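## Task

Place the white earphones inside the small chest's top drawer and the red earphones inside its bottom drawer, then make sure all drawers are closed and the chest is still standing upright.

## Robot and tools

Robot: two arms, left_arm and right_arm, each ending in a two-finger gripper. In the scene frame the origin is level with the table top, midway between the nominal arm bases and a little behind the table's near edge. +x points out over the table, +z points up, and left_arm sits on the +y side; arm names do not match image sides. The calibrated bases are near left_arm (+0.004, +0.297, -0.017) m and right_arm (+0.006, -0.300, -0.018) m, both almost unrotated. Each gripper's fingers point along its own +z and open and close along its own y. The reported end_effector_position is the point between the finger pads, roughly 1 cm behind the tips; printed positions and orientations may be off by a few cm, more at long reach. A bar, a plate behind it and a low rail sit near the bases and can stand up to about 3 cm above the table; nothing warns before touching them.

Row layout, shared by execute_actions and move: one list of 14 numbers covering both arms, always all 14 even if one arm is idle. Order: dx, dy, dz, rx, ry, rz, opening for left_arm, then the same seven for right_arm. The first six per arm are offsets, not poses: they count from that arm's Hand target at the start of the action or move, along that Hand target's own axes. Scale: 1.0 equals 0.6 m for dx, dy, dz and 180 degrees for the rotation; each number lies in [-1, 1]. rx, ry, rz form a single rotation vector. Opening is absolute, not an offset: +1 is fully open (0.094 m), -1 is closed. Sending six zeros re-requests the current Hand target; send the opening you want the gripper to keep, because a 0 there commands half open.

execute_actions(actions, cameras): actions is a list of up to 15 rows per action, each row one 1/30 s control step; a short table repeats its last row to fill 15 steps. Every row counts from the action's start pose, not from the row before. Each new action or call starts from the Hand target then current, so the same offset sent twice moves twice. An empty actions list returns state and all camera images plus the scene number and task. cameras takes names (cam_high, cam_low, cam_left_wrist, cam_right_wrist), ["all"], or [].

move(target, speed, blend, opening_speed, grip_force, blocking, cameras): target is one 14-number row or a list of up to 15 rows; every row in a list counts from the same starting Hand targets, not from the previous row. Paths are straight, end together, take at least 0.5 s and are cut off at 10 s. speed is m/s (0.002 to 2.9, default 0.25; rotation up to twice that in rad/s), one value or one per target. blend, in m, rounds corners in a list; 0 stops at each point. opening_speed (0.2 or more, per second on the -1..+1 scale) closes gradually, useful on fragile items. grip_force sets newtons per finger pad, 10 to 50, and persists; lower force closes slowly. blocking=false returns after about 0.5 s while the move continues. Moves do not avoid obstacles or the other arm; faster moves lag, stray and hit harder. Avoid paths close to an arm's own base; route around it.

wait(seconds 0 to 10, cameras) lets time run while commands hold. stop(cameras) brakes a running move. zoom_image(camera, region [x0, y0, x1, y1] in pixels, at most 504 by 504) enlarges part of the newest image; each camera image is 672x504. finished_scene(scene 1 or 2) ends the scene for good; the goal must hold without the robot.

Results: end_effector_position (m) and end_effector_quat_wxyz per gripper in the scene frame; Hand target, the last commanded pose after clipping, which the next offsets count from; grip_measured, the finger opening on the command scale (reads up to about 2.5 mm wide when empty, somewhat narrower than a gripped hard part); Joint positions (last value is opening in m), Joint velocities ("within noise" when still), and Joint torques, which include the arm's own weight and wrap at ±28 N m for the first three joints. Tool commands show the current command per tool. The move: line states how it ended (done, off_target, moving, held, fault) and limits such as paced or held. done means within 10 mm and 2 degrees, yet says nothing about contact.

Behaviour: orientation commands are clipped to 40 degrees from the measured one. Grippers often settle short or tilted, especially at long reach; check the result after each move and resend the missing offset or correct the tilt. Small moves may not happen or may go sideways. An arm blocked by something keeps pushing until commanded back past its gripper. The scene keeps running while you think.

Avoid: dropping things or releasing them while moving, fast impacts, hard presses on the chest, table or fixtures, arms or grippers touching each other (closing on the other arm's fingers counts), strain on wrist-camera cables, anything leaving the table, knocking the chest over. Motors heat when holding loads, stretched out or pushing at unreachable poses; MOTOR HOT appears from 75 °C, at 90 °C the arm folds and idles, at 100 °C it collapses. Joint ranges (rad): waist -2.618 to 3.054, shoulder 0 to 3.142, elbow 0 to 3.142 (straight 2.901), wrist pitch and yaw ±1.571, wrist roll ±2.094. Loose objects may occasionally get nudged.

Each tool is called after "Request:" as name(argument=value, ...) on one line, values as JSON.

## Session

Request:
execute_actions(actions=[])

Scene clock: 0.00 s.
left_arm: end_effector_position=(+0.2624, +0.1481, +0.4261) grip_measured=+1.000 end_effector_quat_wxyz=(+0.571, -0.167, +0.790, -0.149) | right_arm: end_effector_position=(+0.2547, -0.0626, +0.3163) grip_measured=+1.000 end_effector_quat_wxyz=(+0.365, -0.039, +0.843, +0.392)
Joint positions: left_arm=[-0.923 1.187 1.693 -0.999 -0.834 -0.848 0.094] | right_arm=[0.729 1.054 1.207 -0.603 -0.097 0.692 0.094]
Joint velocities: within noise
Joint torques (N m): no reading
Heat: left arm: 31 °C; right arm: 32 °C.
Hand target: left_arm +0.2617, +0.1503, +0.4288; +0.573, -0.170, +0.788, -0.150 | right_arm +0.2537, -0.0625, +0.3210; +0.368, -0.040, +0.840, +0.396
Tool commands: left_gripper/opening=+1.0 right_gripper/opening=+1.0

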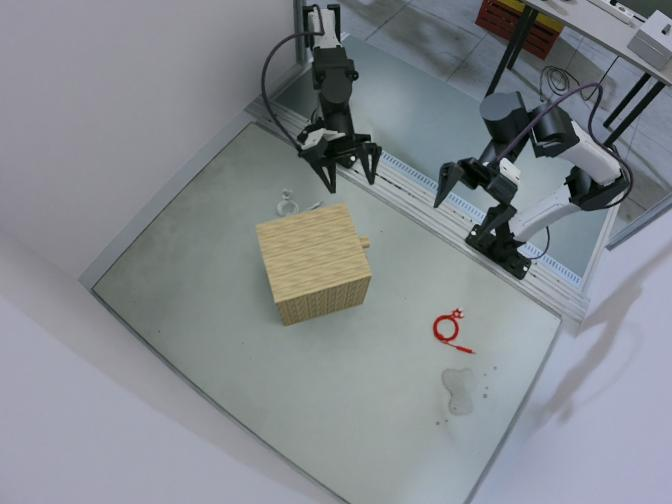

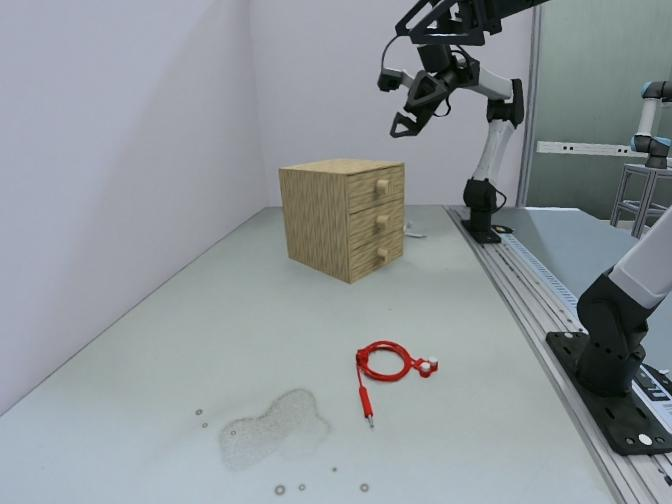

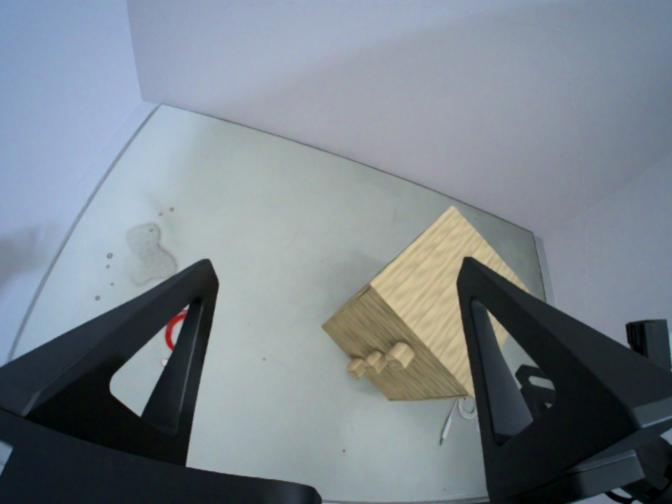

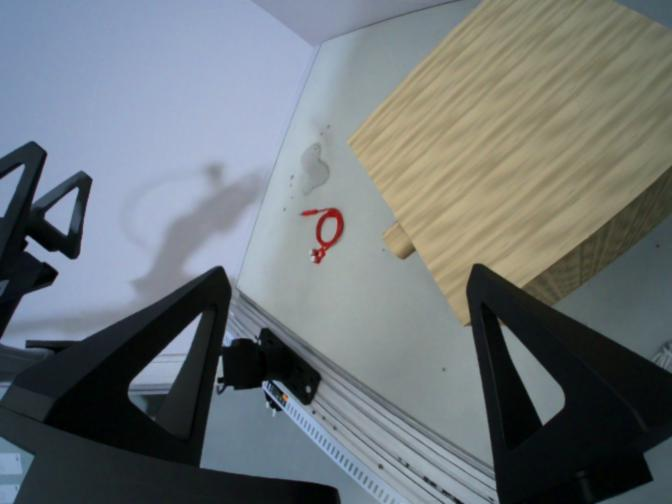

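Request:
move(target=[-0.058,0.249,-0.031,-0.103,0.393,0.117,1,-0.118,-0.309,-0.204,0.266,0.2475,0.027,1], speed=0.5, cameras=["all"])

Scene clock: 16.50 s.
left_arm: end_effector_position=(+0.2511, +0.3014, +0.4100) grip_measured=+1.000 end_effector_quat_wxyz=(+0.425, -0.012, +0.905, +0.002) | right_arm: end_effector_position=(+0.3024, -0.2895, +0.2951) grip_measured=+1.000 end_effector_quat_wxyz=(+0.229, +0.008, +0.973, +0.027)
Joint positions: left_arm=[0.058 1.263 2.074 -1.519 0.016 -0.001 0.094] | right_arm=[0.054 1.431 1.893 -1.55 0.009 0.078 0.094]
Joint torques (N m): left_arm=[-0.36 -2.5 3.88 1.16 -0.07 0.12] | right_arm=[0.44 -3.54 7.82 1.07 0.09 -0.11]
Heat: left arm: 34 °C; right arm: 35 °C.
Hand target: left_arm +0.2395, +0.3005, +0.3997; +0.090, -0.003, +0.996, +0.001 | right_arm +0.3001, -0.2900, +0.2999; +0.000, -0.001, +1.000, +0.001
Off the commanded pose: left_arm 0.015 m, 50 deg; orientation clipped | right_arm 0.005 m, 27 deg.
joint sent to its limit (left arm) — joint 4 (wrist pitch), lower limit. The joint targets are off in orientation, not in position.
joint sent to its limit (right arm) — joint 4 (wrist pitch), lower limit. The joint targets are off in orientation, not in position.
move: off_target (left_arm, right_arm); limits=paced

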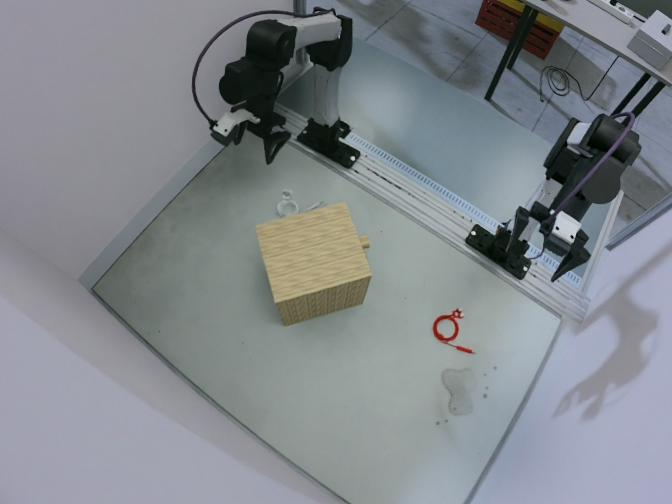

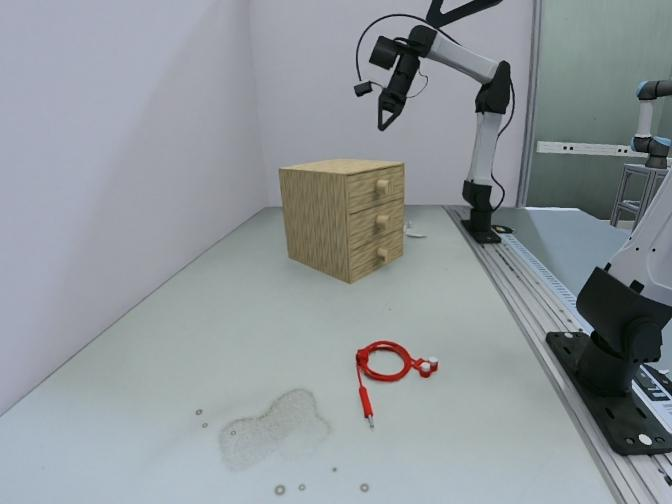

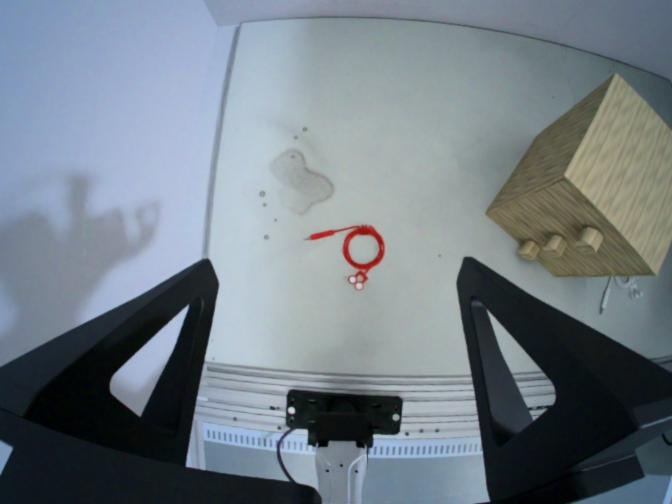

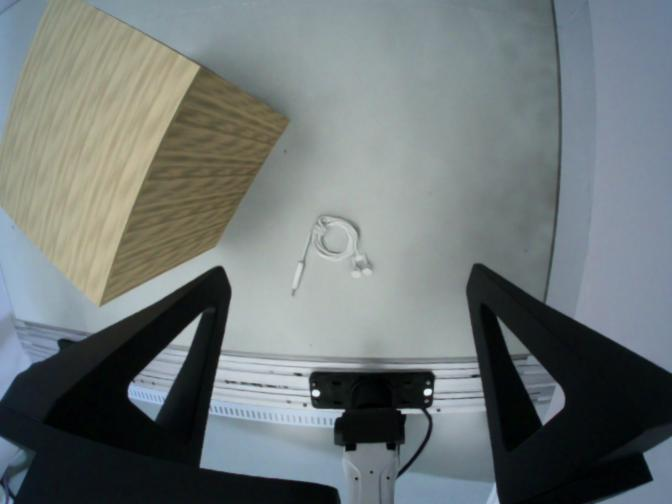

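Request:
zoom_image(camera="cam_left_wrist", region=[460, 50, 672, 320])

Request:
zoom_image(camera="cam_low", region=[260, 140, 440, 300])

Request:
zoom_image(camera="cam_right_wrist", region=[240, 160, 420, 320])

Request:
zoom_image(camera="cam_left_wrist", region=[280, 180, 440, 310])

Scaled by 1.867 from the camera's 672x504 image, which has a finer 960x720 frame.

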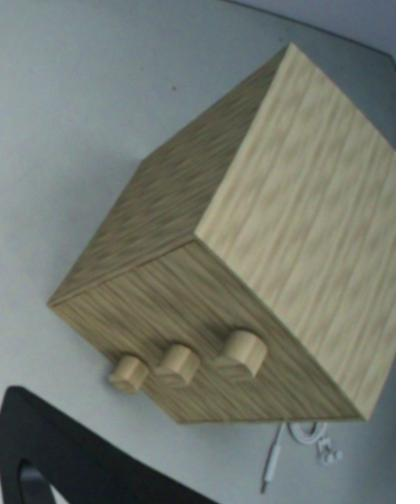

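Scaled by 2.800.

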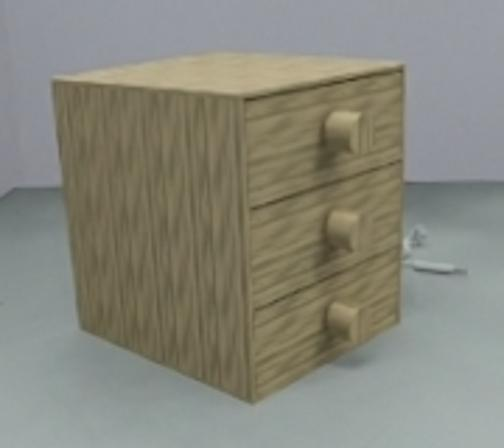

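Scaled by 2.800 from the camera's 672x504 image, which has a finer 960x720 frame.

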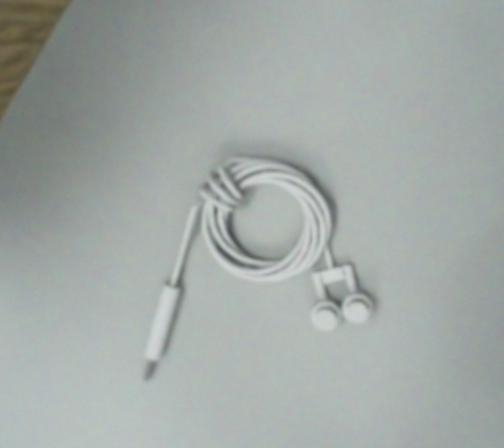

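Scaled by 3.150 from the camera's 672x504 image, which has a finer 960x720 frame.

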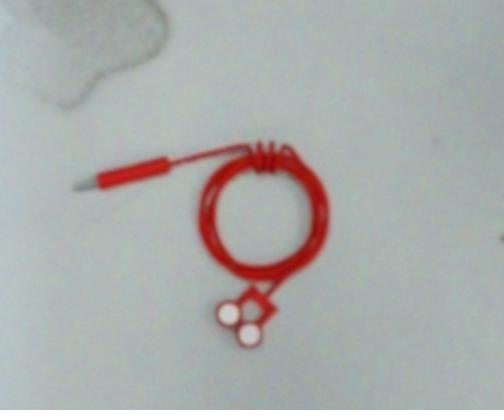

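Request:
move(target=[0.1335,-0.3275,0.264,0.0995,-0.1855,0.1898,1,0.167,0.017,0.30,0,0,0,1], speed=0.5, cameras=["all"])

Scene clock: 51.33 s.
left_arm: end_effector_position=(+0.1888, +0.1036, +0.2328) grip_measured=+1.000 end_effector_quat_wxyz=(+0.363, +0.304, +0.872, -0.128) | right_arm: end_effector_position=(+0.2005, -0.2793, +0.1202) grip_measured=+1.000 end_effector_quat_wxyz=(-0.008, +0.000, +1.000, +0.005)
Joint positions: left_arm=[-0.861 0.939 1.096 -0.956 -0.135 -0.161 0.094] | right_arm=[0.126 1.271 1.124 -1.423 0.018 0.142 0.094]
Joint torques (N m): left_arm=[-0.54 -1.05 6.2 1.6 -0.33 -0.18] | right_arm=[0.32 -4.25 5.87 0.32 0.04 0.07]
Heat: left arm: 33 °C; right arm: 33 °C.
Hand target: left_arm +0.1904, +0.1040, +0.2291; +0.362, +0.299, +0.874, -0.123 | right_arm +0.1998, -0.2796, +0.1199; +0.000, -0.001, +1.000, +0.001
Off the commanded pose: left_arm 0.004 m, 1 deg | right_arm 0.001 m, 1 deg.
move: done

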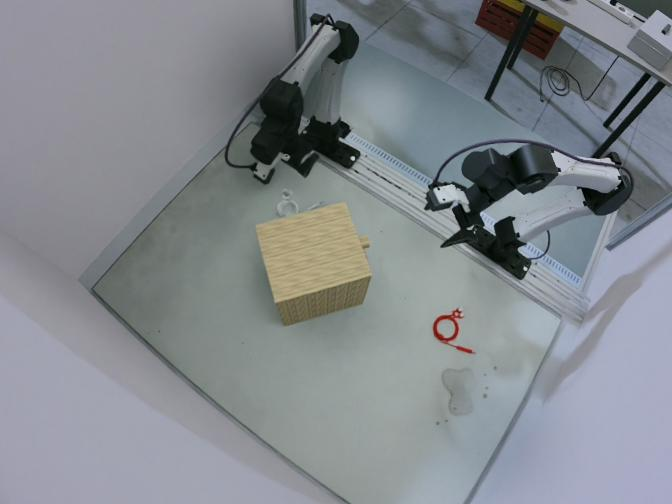

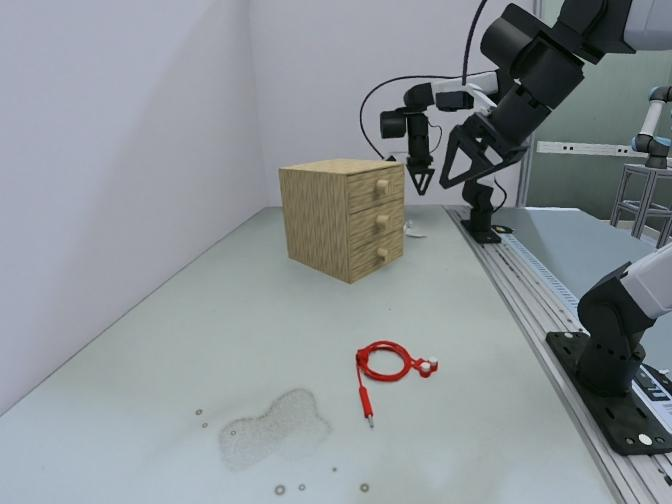

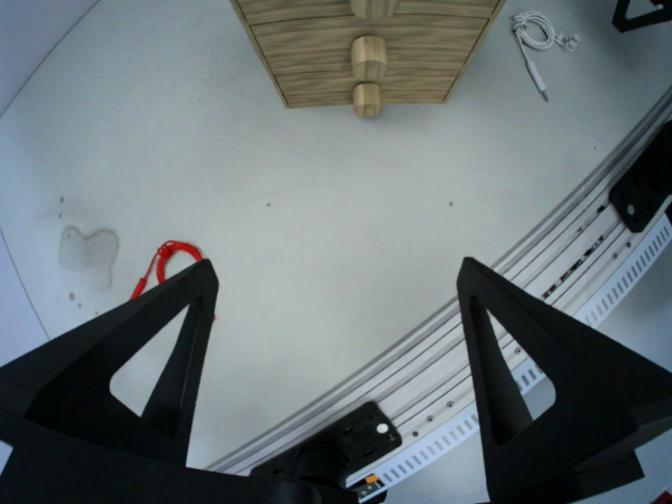

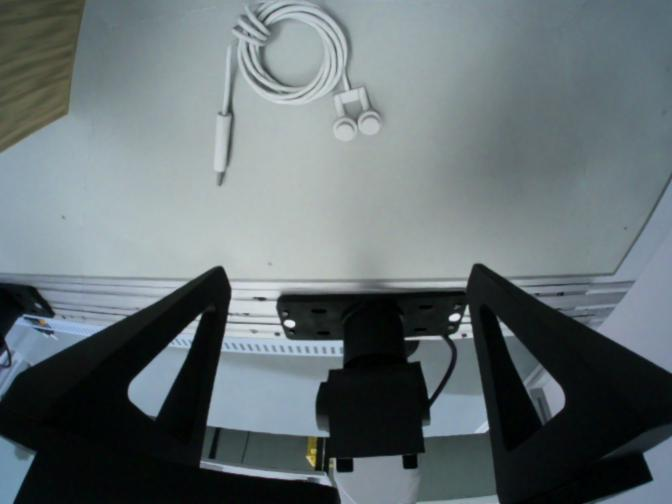

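Request:
move(target=[-0.0235,-0.038,0.118,0,0,0,1,-0.043,0.005,0.117,0,0,0,1], speed=0.3, cameras=["cam_low","cam_left_wrist","cam_right_wrist"])

Scene clock: 63.30 s.
left_arm: end_effector_position=(+0.2223, +0.0496, +0.1917) grip_measured=+1.000 end_effector_quat_wxyz=(+0.361, +0.305, +0.872, -0.128) | right_arm: end_effector_position=(+0.2267, -0.2735, +0.0544) grip_measured=+1.000 end_effector_quat_wxyz=(+0.003, +0.000, +1.000, +0.007)
Joint positions: left_arm=[-0.903 1.141 1.02 -0.687 -0.164 -0.192 0.094] | right_arm=[0.126 1.372 0.937 -1.113 0.018 0.142 0.094]
Joint torques (N m): left_arm=[-0.54 -2.77 7.15 1.6 -0.38 -0.18] | right_arm=[-0.64 -3.38 5.65 0.43 0.09 -0.1]
Heat: left arm: 34 °C; right arm: 33 °C.
Hand target: left_arm +0.2240, +0.0492, +0.1891; +0.362, +0.299, +0.874, -0.123 | right_arm +0.2256, -0.2765, +0.0497; +0.000, -0.001, +1.000, +0.001
Off the commanded pose: left_arm 0.003 m, 1 deg | right_arm 0.006 m, 1 deg.
move: done
Images, in order (width x height): cam_low 672x504, cam_left_wrist 672x504, cam_right_wrist 672x504.

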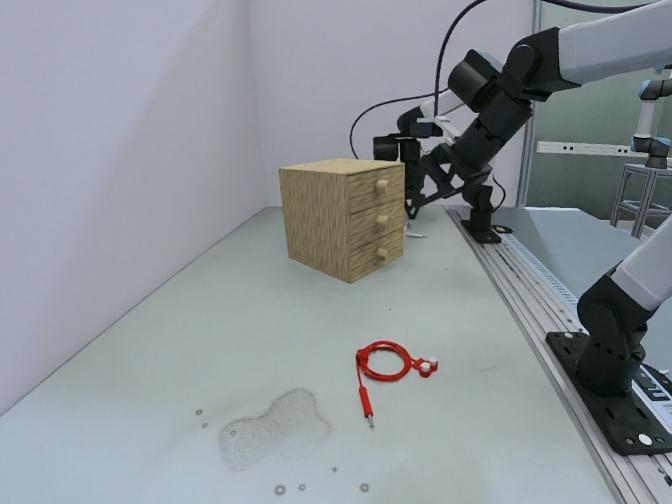

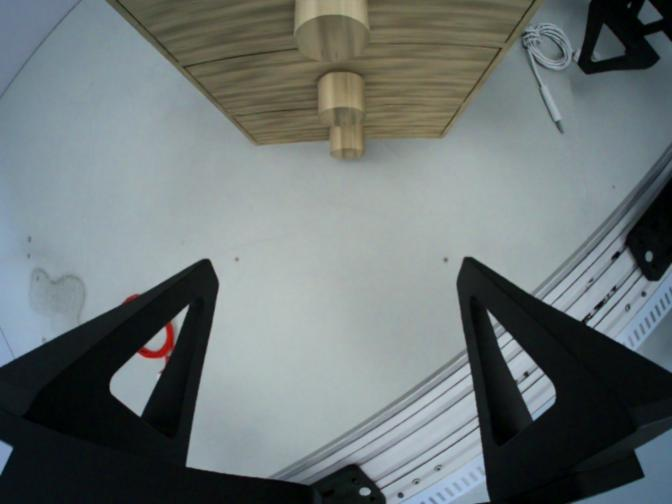

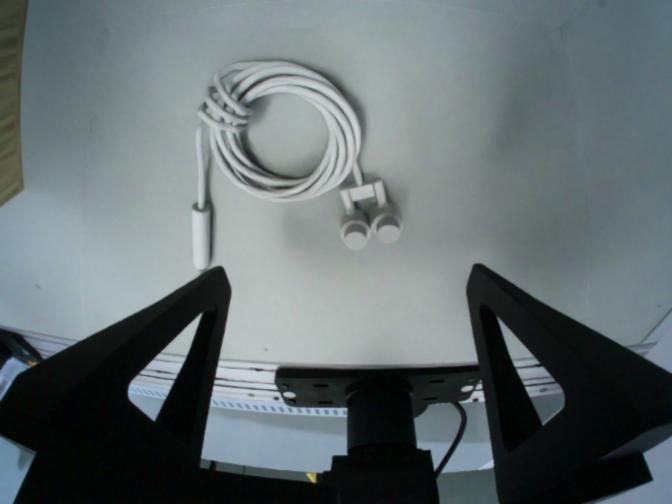

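Request:
zoom_image(camera="cam_left_wrist", region=[220, 0, 480, 195])

Scaled by 1.938 from the camera's 672x504 image, which has a finer 960x720 frame.

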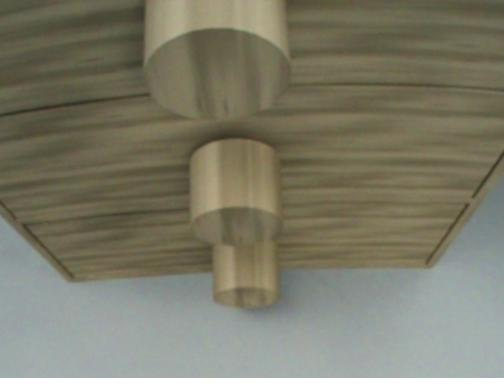

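Request:
move(target=[-0.099,0.003,0.132,0,0,0,1,-0.052,-0.009,0.042,0,0,0,-0.3], speed=0.12, cameras=["cam_low","cam_left_wrist","cam_right_wrist"])

Scene clock: 89.67 s.
left_arm: end_effector_position=(+0.2971, -0.0035, +0.1681) grip_measured=+1.000 end_effector_quat_wxyz=(+0.356, +0.295, +0.879, -0.115) | right_arm: end_effector_position=(+0.2492, -0.2798, +0.0228) grip_measured=-0.298 end_effector_quat_wxyz=(-0.010, +0.001, +1.000, +0.005)
Joint positions: left_arm=[-0.825 1.499 1.202 -0.525 -0.134 -0.151 0.094] | right_arm=[0.084 1.519 0.937 -0.992 0.018 0.102 0.033]
Joint torques (N m): left_arm=[0.75 -5.48 9.89 1.59 0.06 0.02] | right_arm=[-0.76 -4.1 7.75 0.35 0.01 -0.07]
Heat: left arm: 35 °C; right arm: 32 °C.
Hand target: left_arm +0.3028, -0.0092, +0.1750; +0.362, +0.299, +0.874, -0.123 | right_arm +0.2569, -0.2818, +0.0245; +0.000, -0.001, +1.000, +0.001
Off the commanded pose: left_arm 0.011 m, 1 deg | right_arm 0.008 m, 1 deg.
move: off_target (left_arm)
Images, in order (width x height): cam_low 672x504, cam_left_wrist 672x504, cam_right_wrist 672x504.

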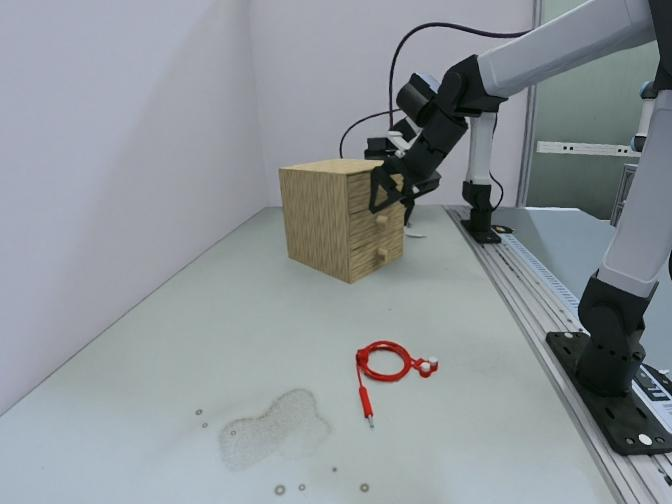

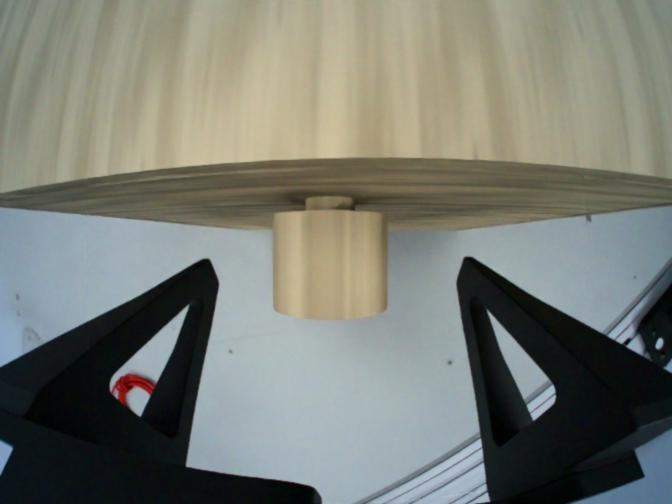

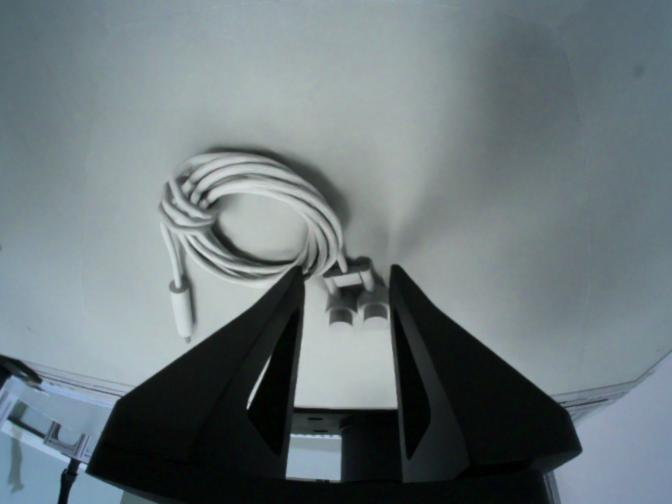

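Request:
move(target=[[-0.012,0,-0.012,0,0,0,1,-0.02,0.0175,0.0,0,0,0,-0.3],[-0.012,0,-0.012,0,0,0,-0.55,-0.02,0.0175,0.012,0,0,0,-0.3]], speed=0.1, opening_speed=1.0, cameras=["cam_left_wrist","cam_right_wrist"])

Scene clock: 98.30 s.
left_arm: end_effector_position=(+0.2994, -0.0068, +0.1818) grip_measured=-0.446 end_effector_quat_wxyz=(+0.364, +0.294, +0.875, -0.121) | right_arm: end_effector_position=(+0.2638, -0.2721, +0.0173) grip_measured=-0.298 end_effector_quat_wxyz=(-0.006, +0.000, +1.000, +0.005)
Joint positions: left_arm=[-0.825 1.499 1.242 -0.545 -0.132 -0.15 0.026] | right_arm=[0.107 1.579 0.973 -0.961 0.018 0.123 0.033]
Joint torques (N m): left_arm=[0.79 -5.5 9.87 1.43 0.02 0.07] | right_arm=[0.16 -4.59 6.99 0.41 0.04 0.06]
Heat: left arm: 35 °C; right arm: 33 °C.
Hand target: left_arm +0.3027, -0.0092, +0.1851; +0.362, +0.299, +0.874, -0.123 | right_arm +0.2688, -0.2713, +0.0173; +0.000, -0.001, +1.000, +0.001
Off the commanded pose: left_arm 0.005 m, 1 deg | right_arm 0.005 m, 1 deg.
move: done
Images, in order (width x height): cam_left_wrist 672x504, cam_right_wrist 672x504.

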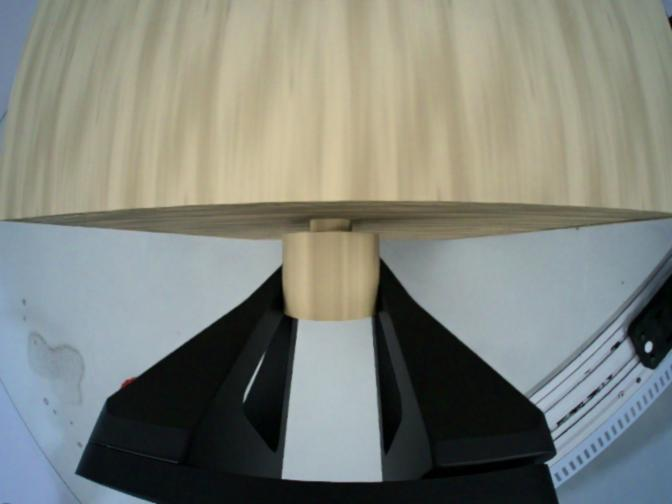

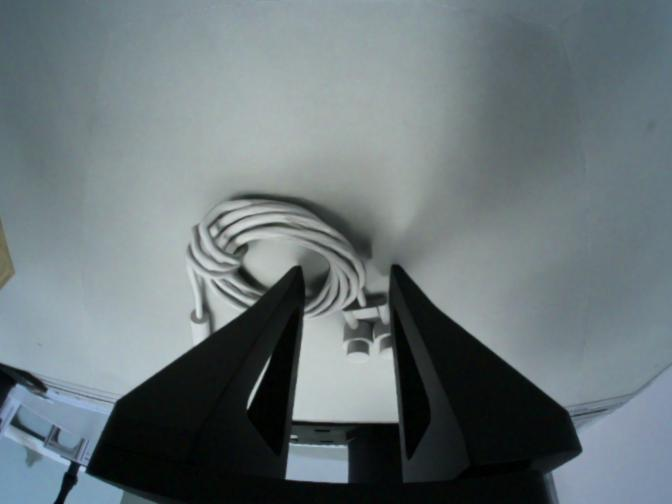

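Request:
move(target=[[0.065,-0.003,-0.065,0,0,0,-0.55,-0.004,0.0,0.010,0,0,0,-0.3],[0.1296,-0.006,-0.1296,0,0,0,-0.55,-0.004,0.0,0.010,0,0,0,-0.95]], speed=0.08, blend=[0.02,0], opening_speed=1.0, cameras=["cam_low","cam_left_wrist","cam_right_wrist"])

Scene clock: 105.10 s.
left_arm: end_effector_position=(+0.2146, +0.0529, +0.1801) grip_measured=-0.446 end_effector_quat_wxyz=(+0.352, +0.303, +0.877, -0.123) | right_arm: end_effector_position=(+0.2678, -0.2722, +0.0148) grip_measured=-0.906 end_effector_quat_wxyz=(-0.002, +0.000, +1.000, +0.004)
Joint positions: left_arm=[-0.925 1.125 0.981 -0.688 -0.181 -0.218 0.026] | right_arm=[0.107 1.589 0.973 -0.941 0.022 0.123 0.004]
Joint torques (N m): left_arm=[-0.79 -5.2 7.21 1.49 -0.38 -0.1] | right_arm=[-0.05 -4.26 6.78 0.49 -0.02 0.07]
Heat: left arm: 35 °C; right arm: 33 °C.
Hand target: left_arm +0.2134, +0.0551, +0.1852; +0.362, +0.299, +0.874, -0.123 | right_arm +0.2712, -0.2713, +0.0113; +0.000, -0.001, +1.000, +0.001
Off the commanded pose: left_arm 0.006 m, 1 deg | right_arm 0.005 m, 0 deg.
move: done
Images, in order (width x height): cam_low 672x504, cam_left_wrist 672x504, cam_right_wrist 672x504.

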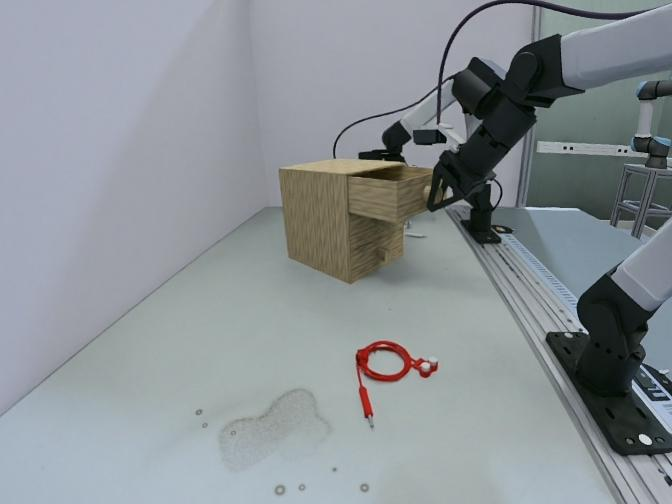

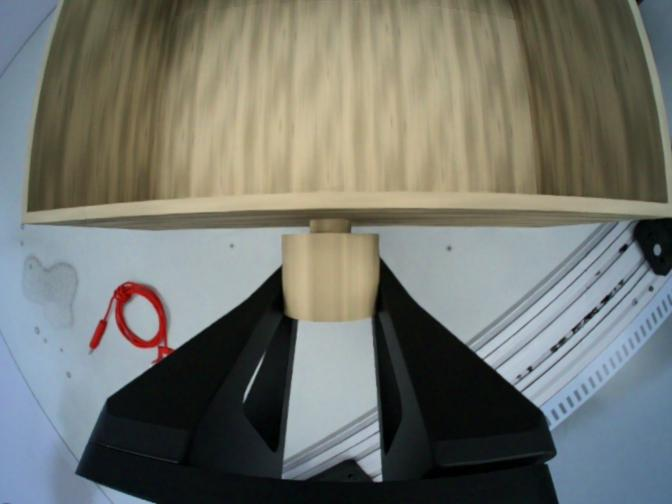

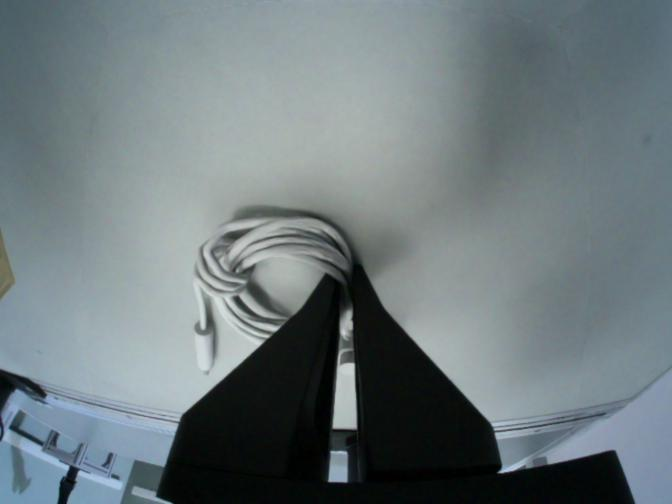

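Request:
move(target=[[0,0,0,0,0,0,0.3,0,0,-0.05,0,0,0,-0.95],[0,0,-0.167,0,0,0,0.3,0.083,0,-0.35,0,-0.167,0,-0.95]], speed=0.25, cameras=["cam_low","cam_left_wrist","cam_right_wrist"])

Scene clock: 121.20 s.
left_arm: end_effector_position=(+0.1574, +0.0955, +0.2485) grip_measured=+0.297 end_effector_quat_wxyz=(+0.355, +0.306, +0.875, -0.123) | right_arm: end_effector_position=(+0.2210, -0.2703, +0.2138) grip_measured=-0.908 end_effector_quat_wxyz=(+0.252, -0.003, +0.968, +0.005)
Joint positions: left_arm=[-1.071 0.955 1.194 -1.09 -0.278 -0.32 0.061] | right_arm=[0.285 0.968 1.219 -1.316 0.163 0.245 0.004]
Joint torques (N m): left_arm=[-0.66 -1.61 8.72 1.35 -0.44 -0.17] | right_arm=[0.18 -1.07 9.11 1.18 0.18 0.07]
Heat: left arm: 36 °C; right arm: 33 °C.
Hand target: left_arm +0.1572, +0.0984, +0.2561; +0.362, +0.299, +0.874, -0.123 | right_arm +0.2214, -0.2716, +0.2213; +0.259, -0.001, +0.966, +0.001
Off the commanded pose: left_arm 0.008 m, 1 deg | right_arm 0.008 m, 1 deg.
move: done
Images, in order (width x height): cam_low 672x504, cam_left_wrist 672x504, cam_right_wrist 672x504.

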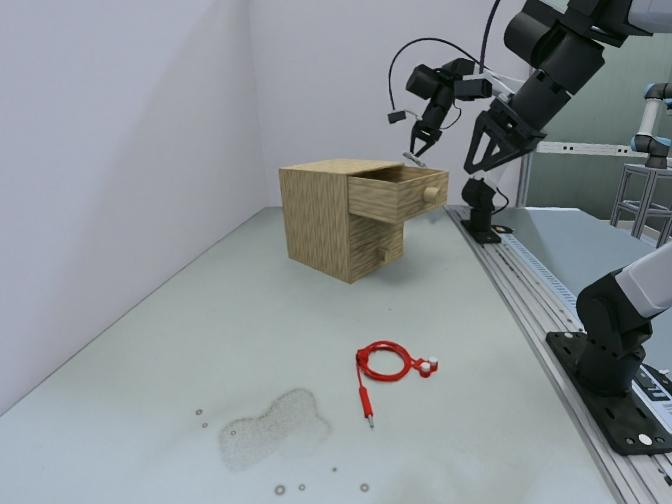

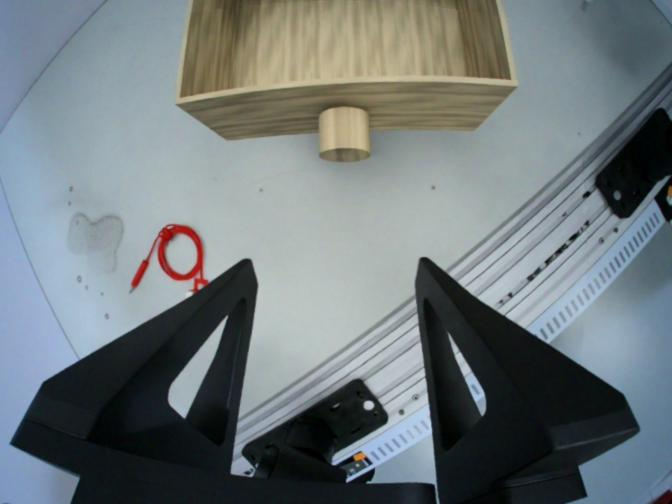

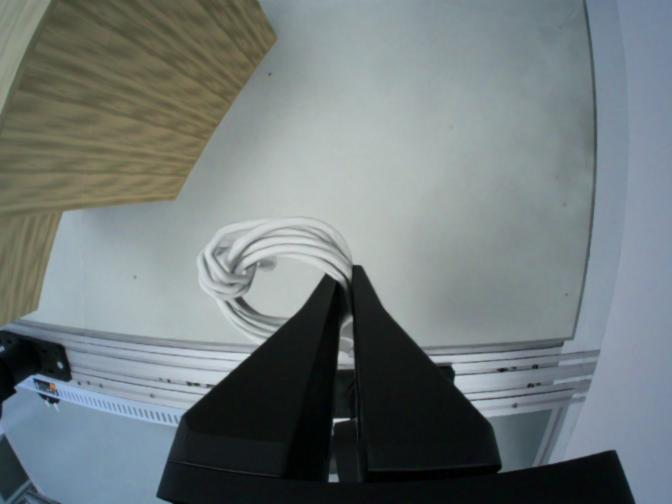

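Request:
move(target=[[0,0,0,0,0,0,0.3,-0.055,0.119,-0.082,0,0.05,0,-0.95],[0,0,0,0,0,0,0.3,-0.129,0.404,-0.02,0.0218,0.1658,0.0815,-0.95]], speed=0.25, blend=[0.03,0], cameras=["cam_low","cam_left_wrist","cam_right_wrist"])

Scene clock: 136.87 s.
left_arm: end_effector_position=(+0.1574, +0.0956, +0.2484) grip_measured=+0.297 end_effector_quat_wxyz=(+0.355, +0.306, +0.875, -0.123) | right_arm: end_effector_position=(+0.2823, -0.0327, +0.2637) grip_measured=-0.908 end_effector_quat_wxyz=(+0.122, +0.122, +0.975, +0.142)
Joint positions: left_arm=[-1.071 0.955 1.194 -1.091 -0.278 -0.32 0.061] | right_arm=[0.804 1.832 2.189 -1.56 0.061 1.051 0.004]
Joint torques (N m): left_arm=[-0.66 -1.61 8.73 1.32 -0.46 -0.18] | right_arm=[-0.55 -6.86 8.99 0.92 -0.12 -0.02]
Heat: left arm: 37 °C; right arm: 35 °C.
Hand target: left_arm +0.1573, +0.0984, +0.2561; +0.362, +0.299, +0.874, -0.123 | right_arm +0.2821, -0.0293, +0.2708; +0.000, +0.130, +0.991, +0.001
Off the commanded pose: left_arm 0.008 m, 1 deg | right_arm 0.008 m, 21 deg.
joint sent to its limit (right arm) — joint 4 (wrist pitch), lower limit. The joint targets are off in orientation, not in position.
move: off_target (right_arm)
Images, in order (width x height): cam_low 672x504, cam_left_wrist 672x504, cam_right_wrist 672x504.

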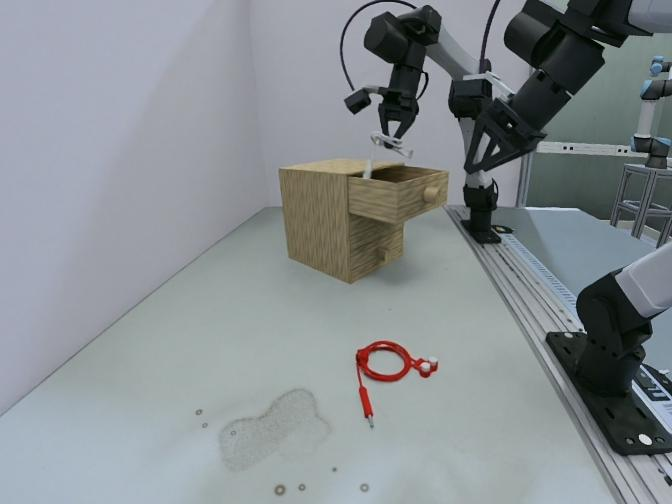

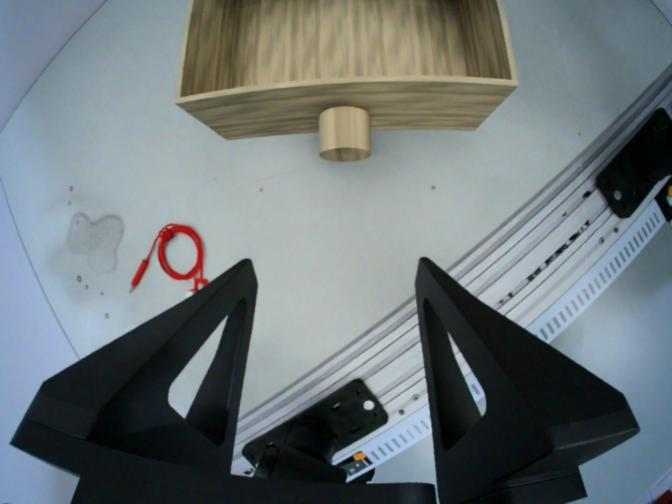

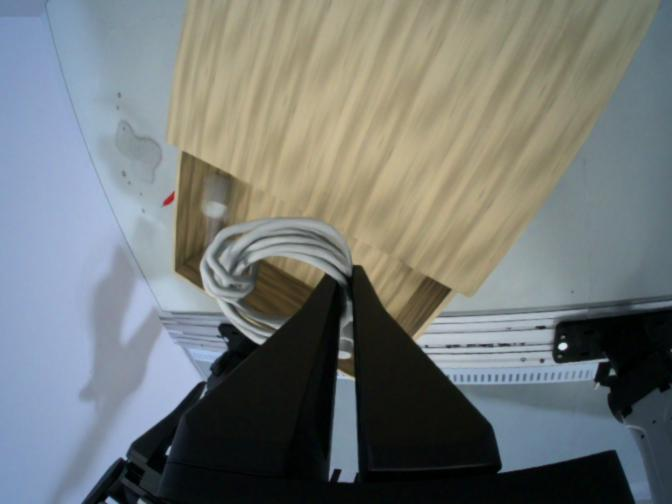

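Request:
move(target=[0,0,0,0,0,0,0.3,0,0,0.1,0,0,0,-0.95], speed=0.15, cameras=["cam_low","cam_left_wrist","cam_right_wrist"])

Scene clock: 142.10 s.
left_arm: end_effector_position=(+0.1574, +0.0956, +0.2484) grip_measured=+0.297 end_effector_quat_wxyz=(+0.355, +0.306, +0.875, -0.123) | right_arm: end_effector_position=(+0.2844, -0.0304, +0.2310) grip_measured=-0.908 end_effector_quat_wxyz=(+0.091, +0.125, +0.982, +0.104)
Joint positions: left_arm=[-1.071 0.955 1.194 -1.091 -0.278 -0.32 0.061] | right_arm=[0.799 1.883 2.142 -1.56 0.056 1.055 0.004]
Joint torques (N m): left_arm=[-0.68 -1.61 8.72 1.32 -0.46 -0.18] | right_arm=[-0.61 -5.37 3.86 0.73 -0.17 0.03]
Heat: left arm: 37 °C; right arm: 35 °C.
Hand target: left_arm +0.1573, +0.0984, +0.2561; +0.362, +0.299, +0.874, -0.123 | right_arm +0.2821, -0.0293, +0.2108; +0.000, +0.130, +0.992, +0.001
Off the commanded pose: left_arm 0.008 m, 1 deg | right_arm 0.020 m, 16 deg.
joint sent to its limit (right arm) — joint 4 (wrist pitch), lower limit. The joint targets are off in orientation, not in position.
move: off_target (right_arm)
Images, in order (width x height): cam_low 672x504, cam_left_wrist 672x504, cam_right_wrist 672x504.

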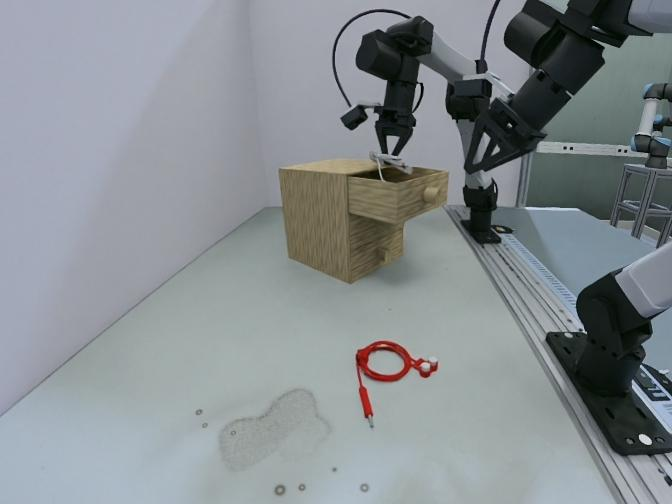

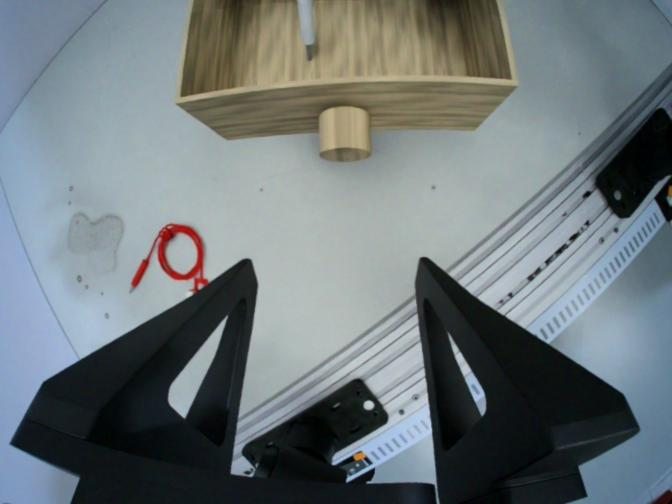

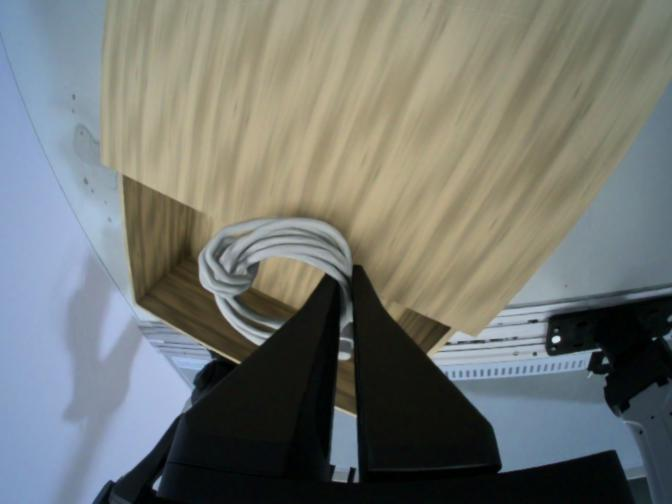

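Request:
zoom_image(camera="cam_low", region=[320, 90, 470, 210])

Request:
zoom_image(camera="cam_right_wrist", region=[100, 150, 500, 450])

Scaled by 3.360.

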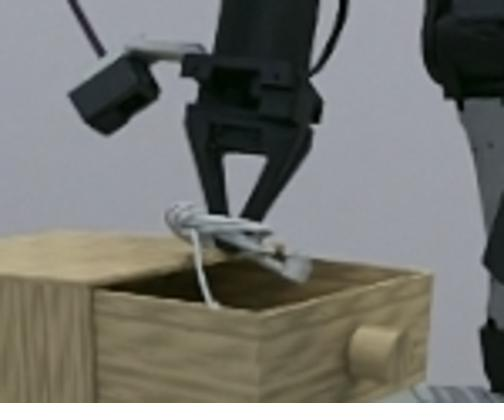

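Scaled by 1.260 from the camera's 672x504 image, which has a finer 960x720 frame.

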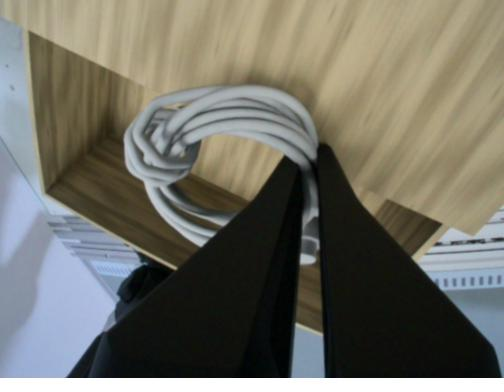

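Request:
move(target=[[0,0,0,0,0,0,0.3,0.058,0.0225,-0.057,0,0,0,-0.95],[0,0,0,0,0,0,0.3,0.058,0.0225,0.03,0,0,0,-0.95]], speed=0.12, cameras=["cam_low","cam_left_wrist","cam_right_wrist"])

Scene clock: 155.83 s.
left_arm: end_effector_position=(+0.1574, +0.0956, +0.2484) grip_measured=+0.297 end_effector_quat_wxyz=(+0.355, +0.306, +0.875, -0.123) | right_arm: end_effector_position=(+0.2563, -0.0083, +0.2001) grip_measured=-0.908 end_effector_quat_wxyz=(+0.055, +0.127, +0.988, +0.071)
Joint positions: left_arm=[-1.071 0.955 1.194 -1.091 -0.278 -0.32 0.061] | right_arm=[0.887 1.926 2.084 -1.56 0.052 1.152 0.004]
Joint torques (N m): left_arm=[-0.69 -1.62 8.73 1.32 -0.45 -0.18] | right_arm=[-0.39 -6.99 5.48 0.53 -0.17 0.04]
Heat: left arm: 38 °C; right arm: 33 °C.
Hand target: left_arm +0.1573, +0.0984, +0.2561; +0.362, +0.299, +0.874, -0.123 | right_arm +0.2520, -0.0072, +0.1928; +0.000, +0.130, +0.992, +0.001
Off the commanded pose: left_arm 0.008 m, 1 deg | right_arm 0.009 m, 10 deg.
joint sent to its limit (right arm) — joint 4 (wrist pitch), lower limit. The joint targets are off in orientation, not in position.
move: off_target (right_arm)
Images, in order (width x height): cam_low 672x504, cam_left_wrist 672x504, cam_right_wrist 672x504.

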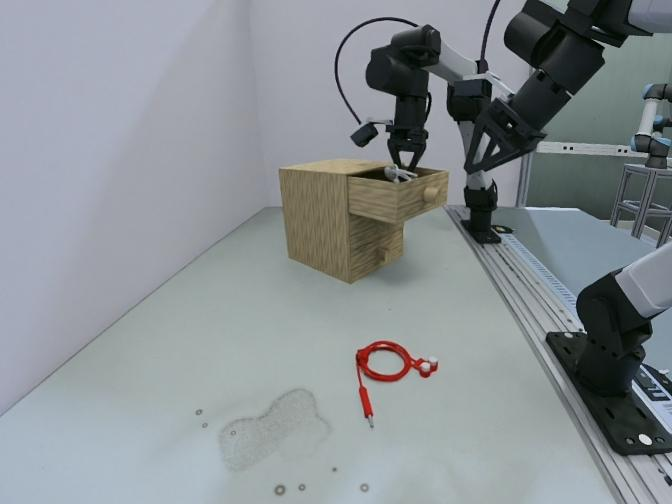

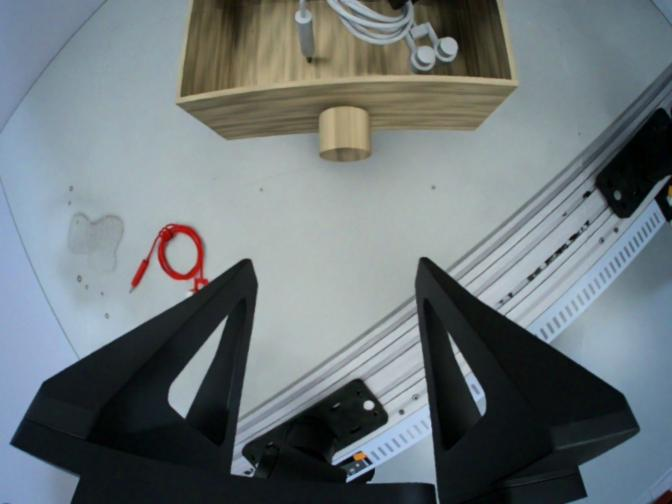

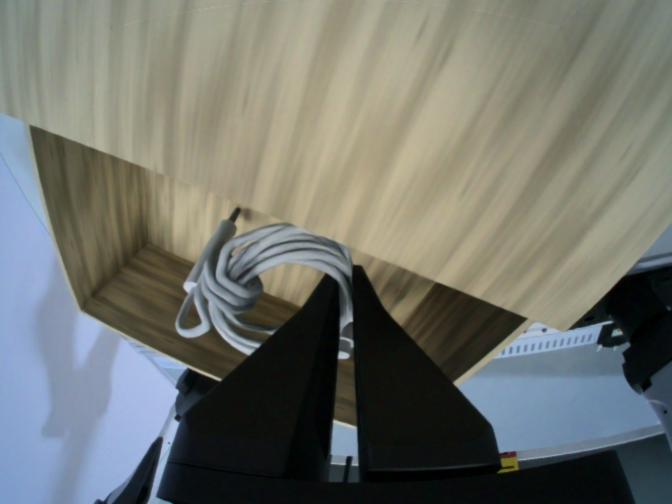

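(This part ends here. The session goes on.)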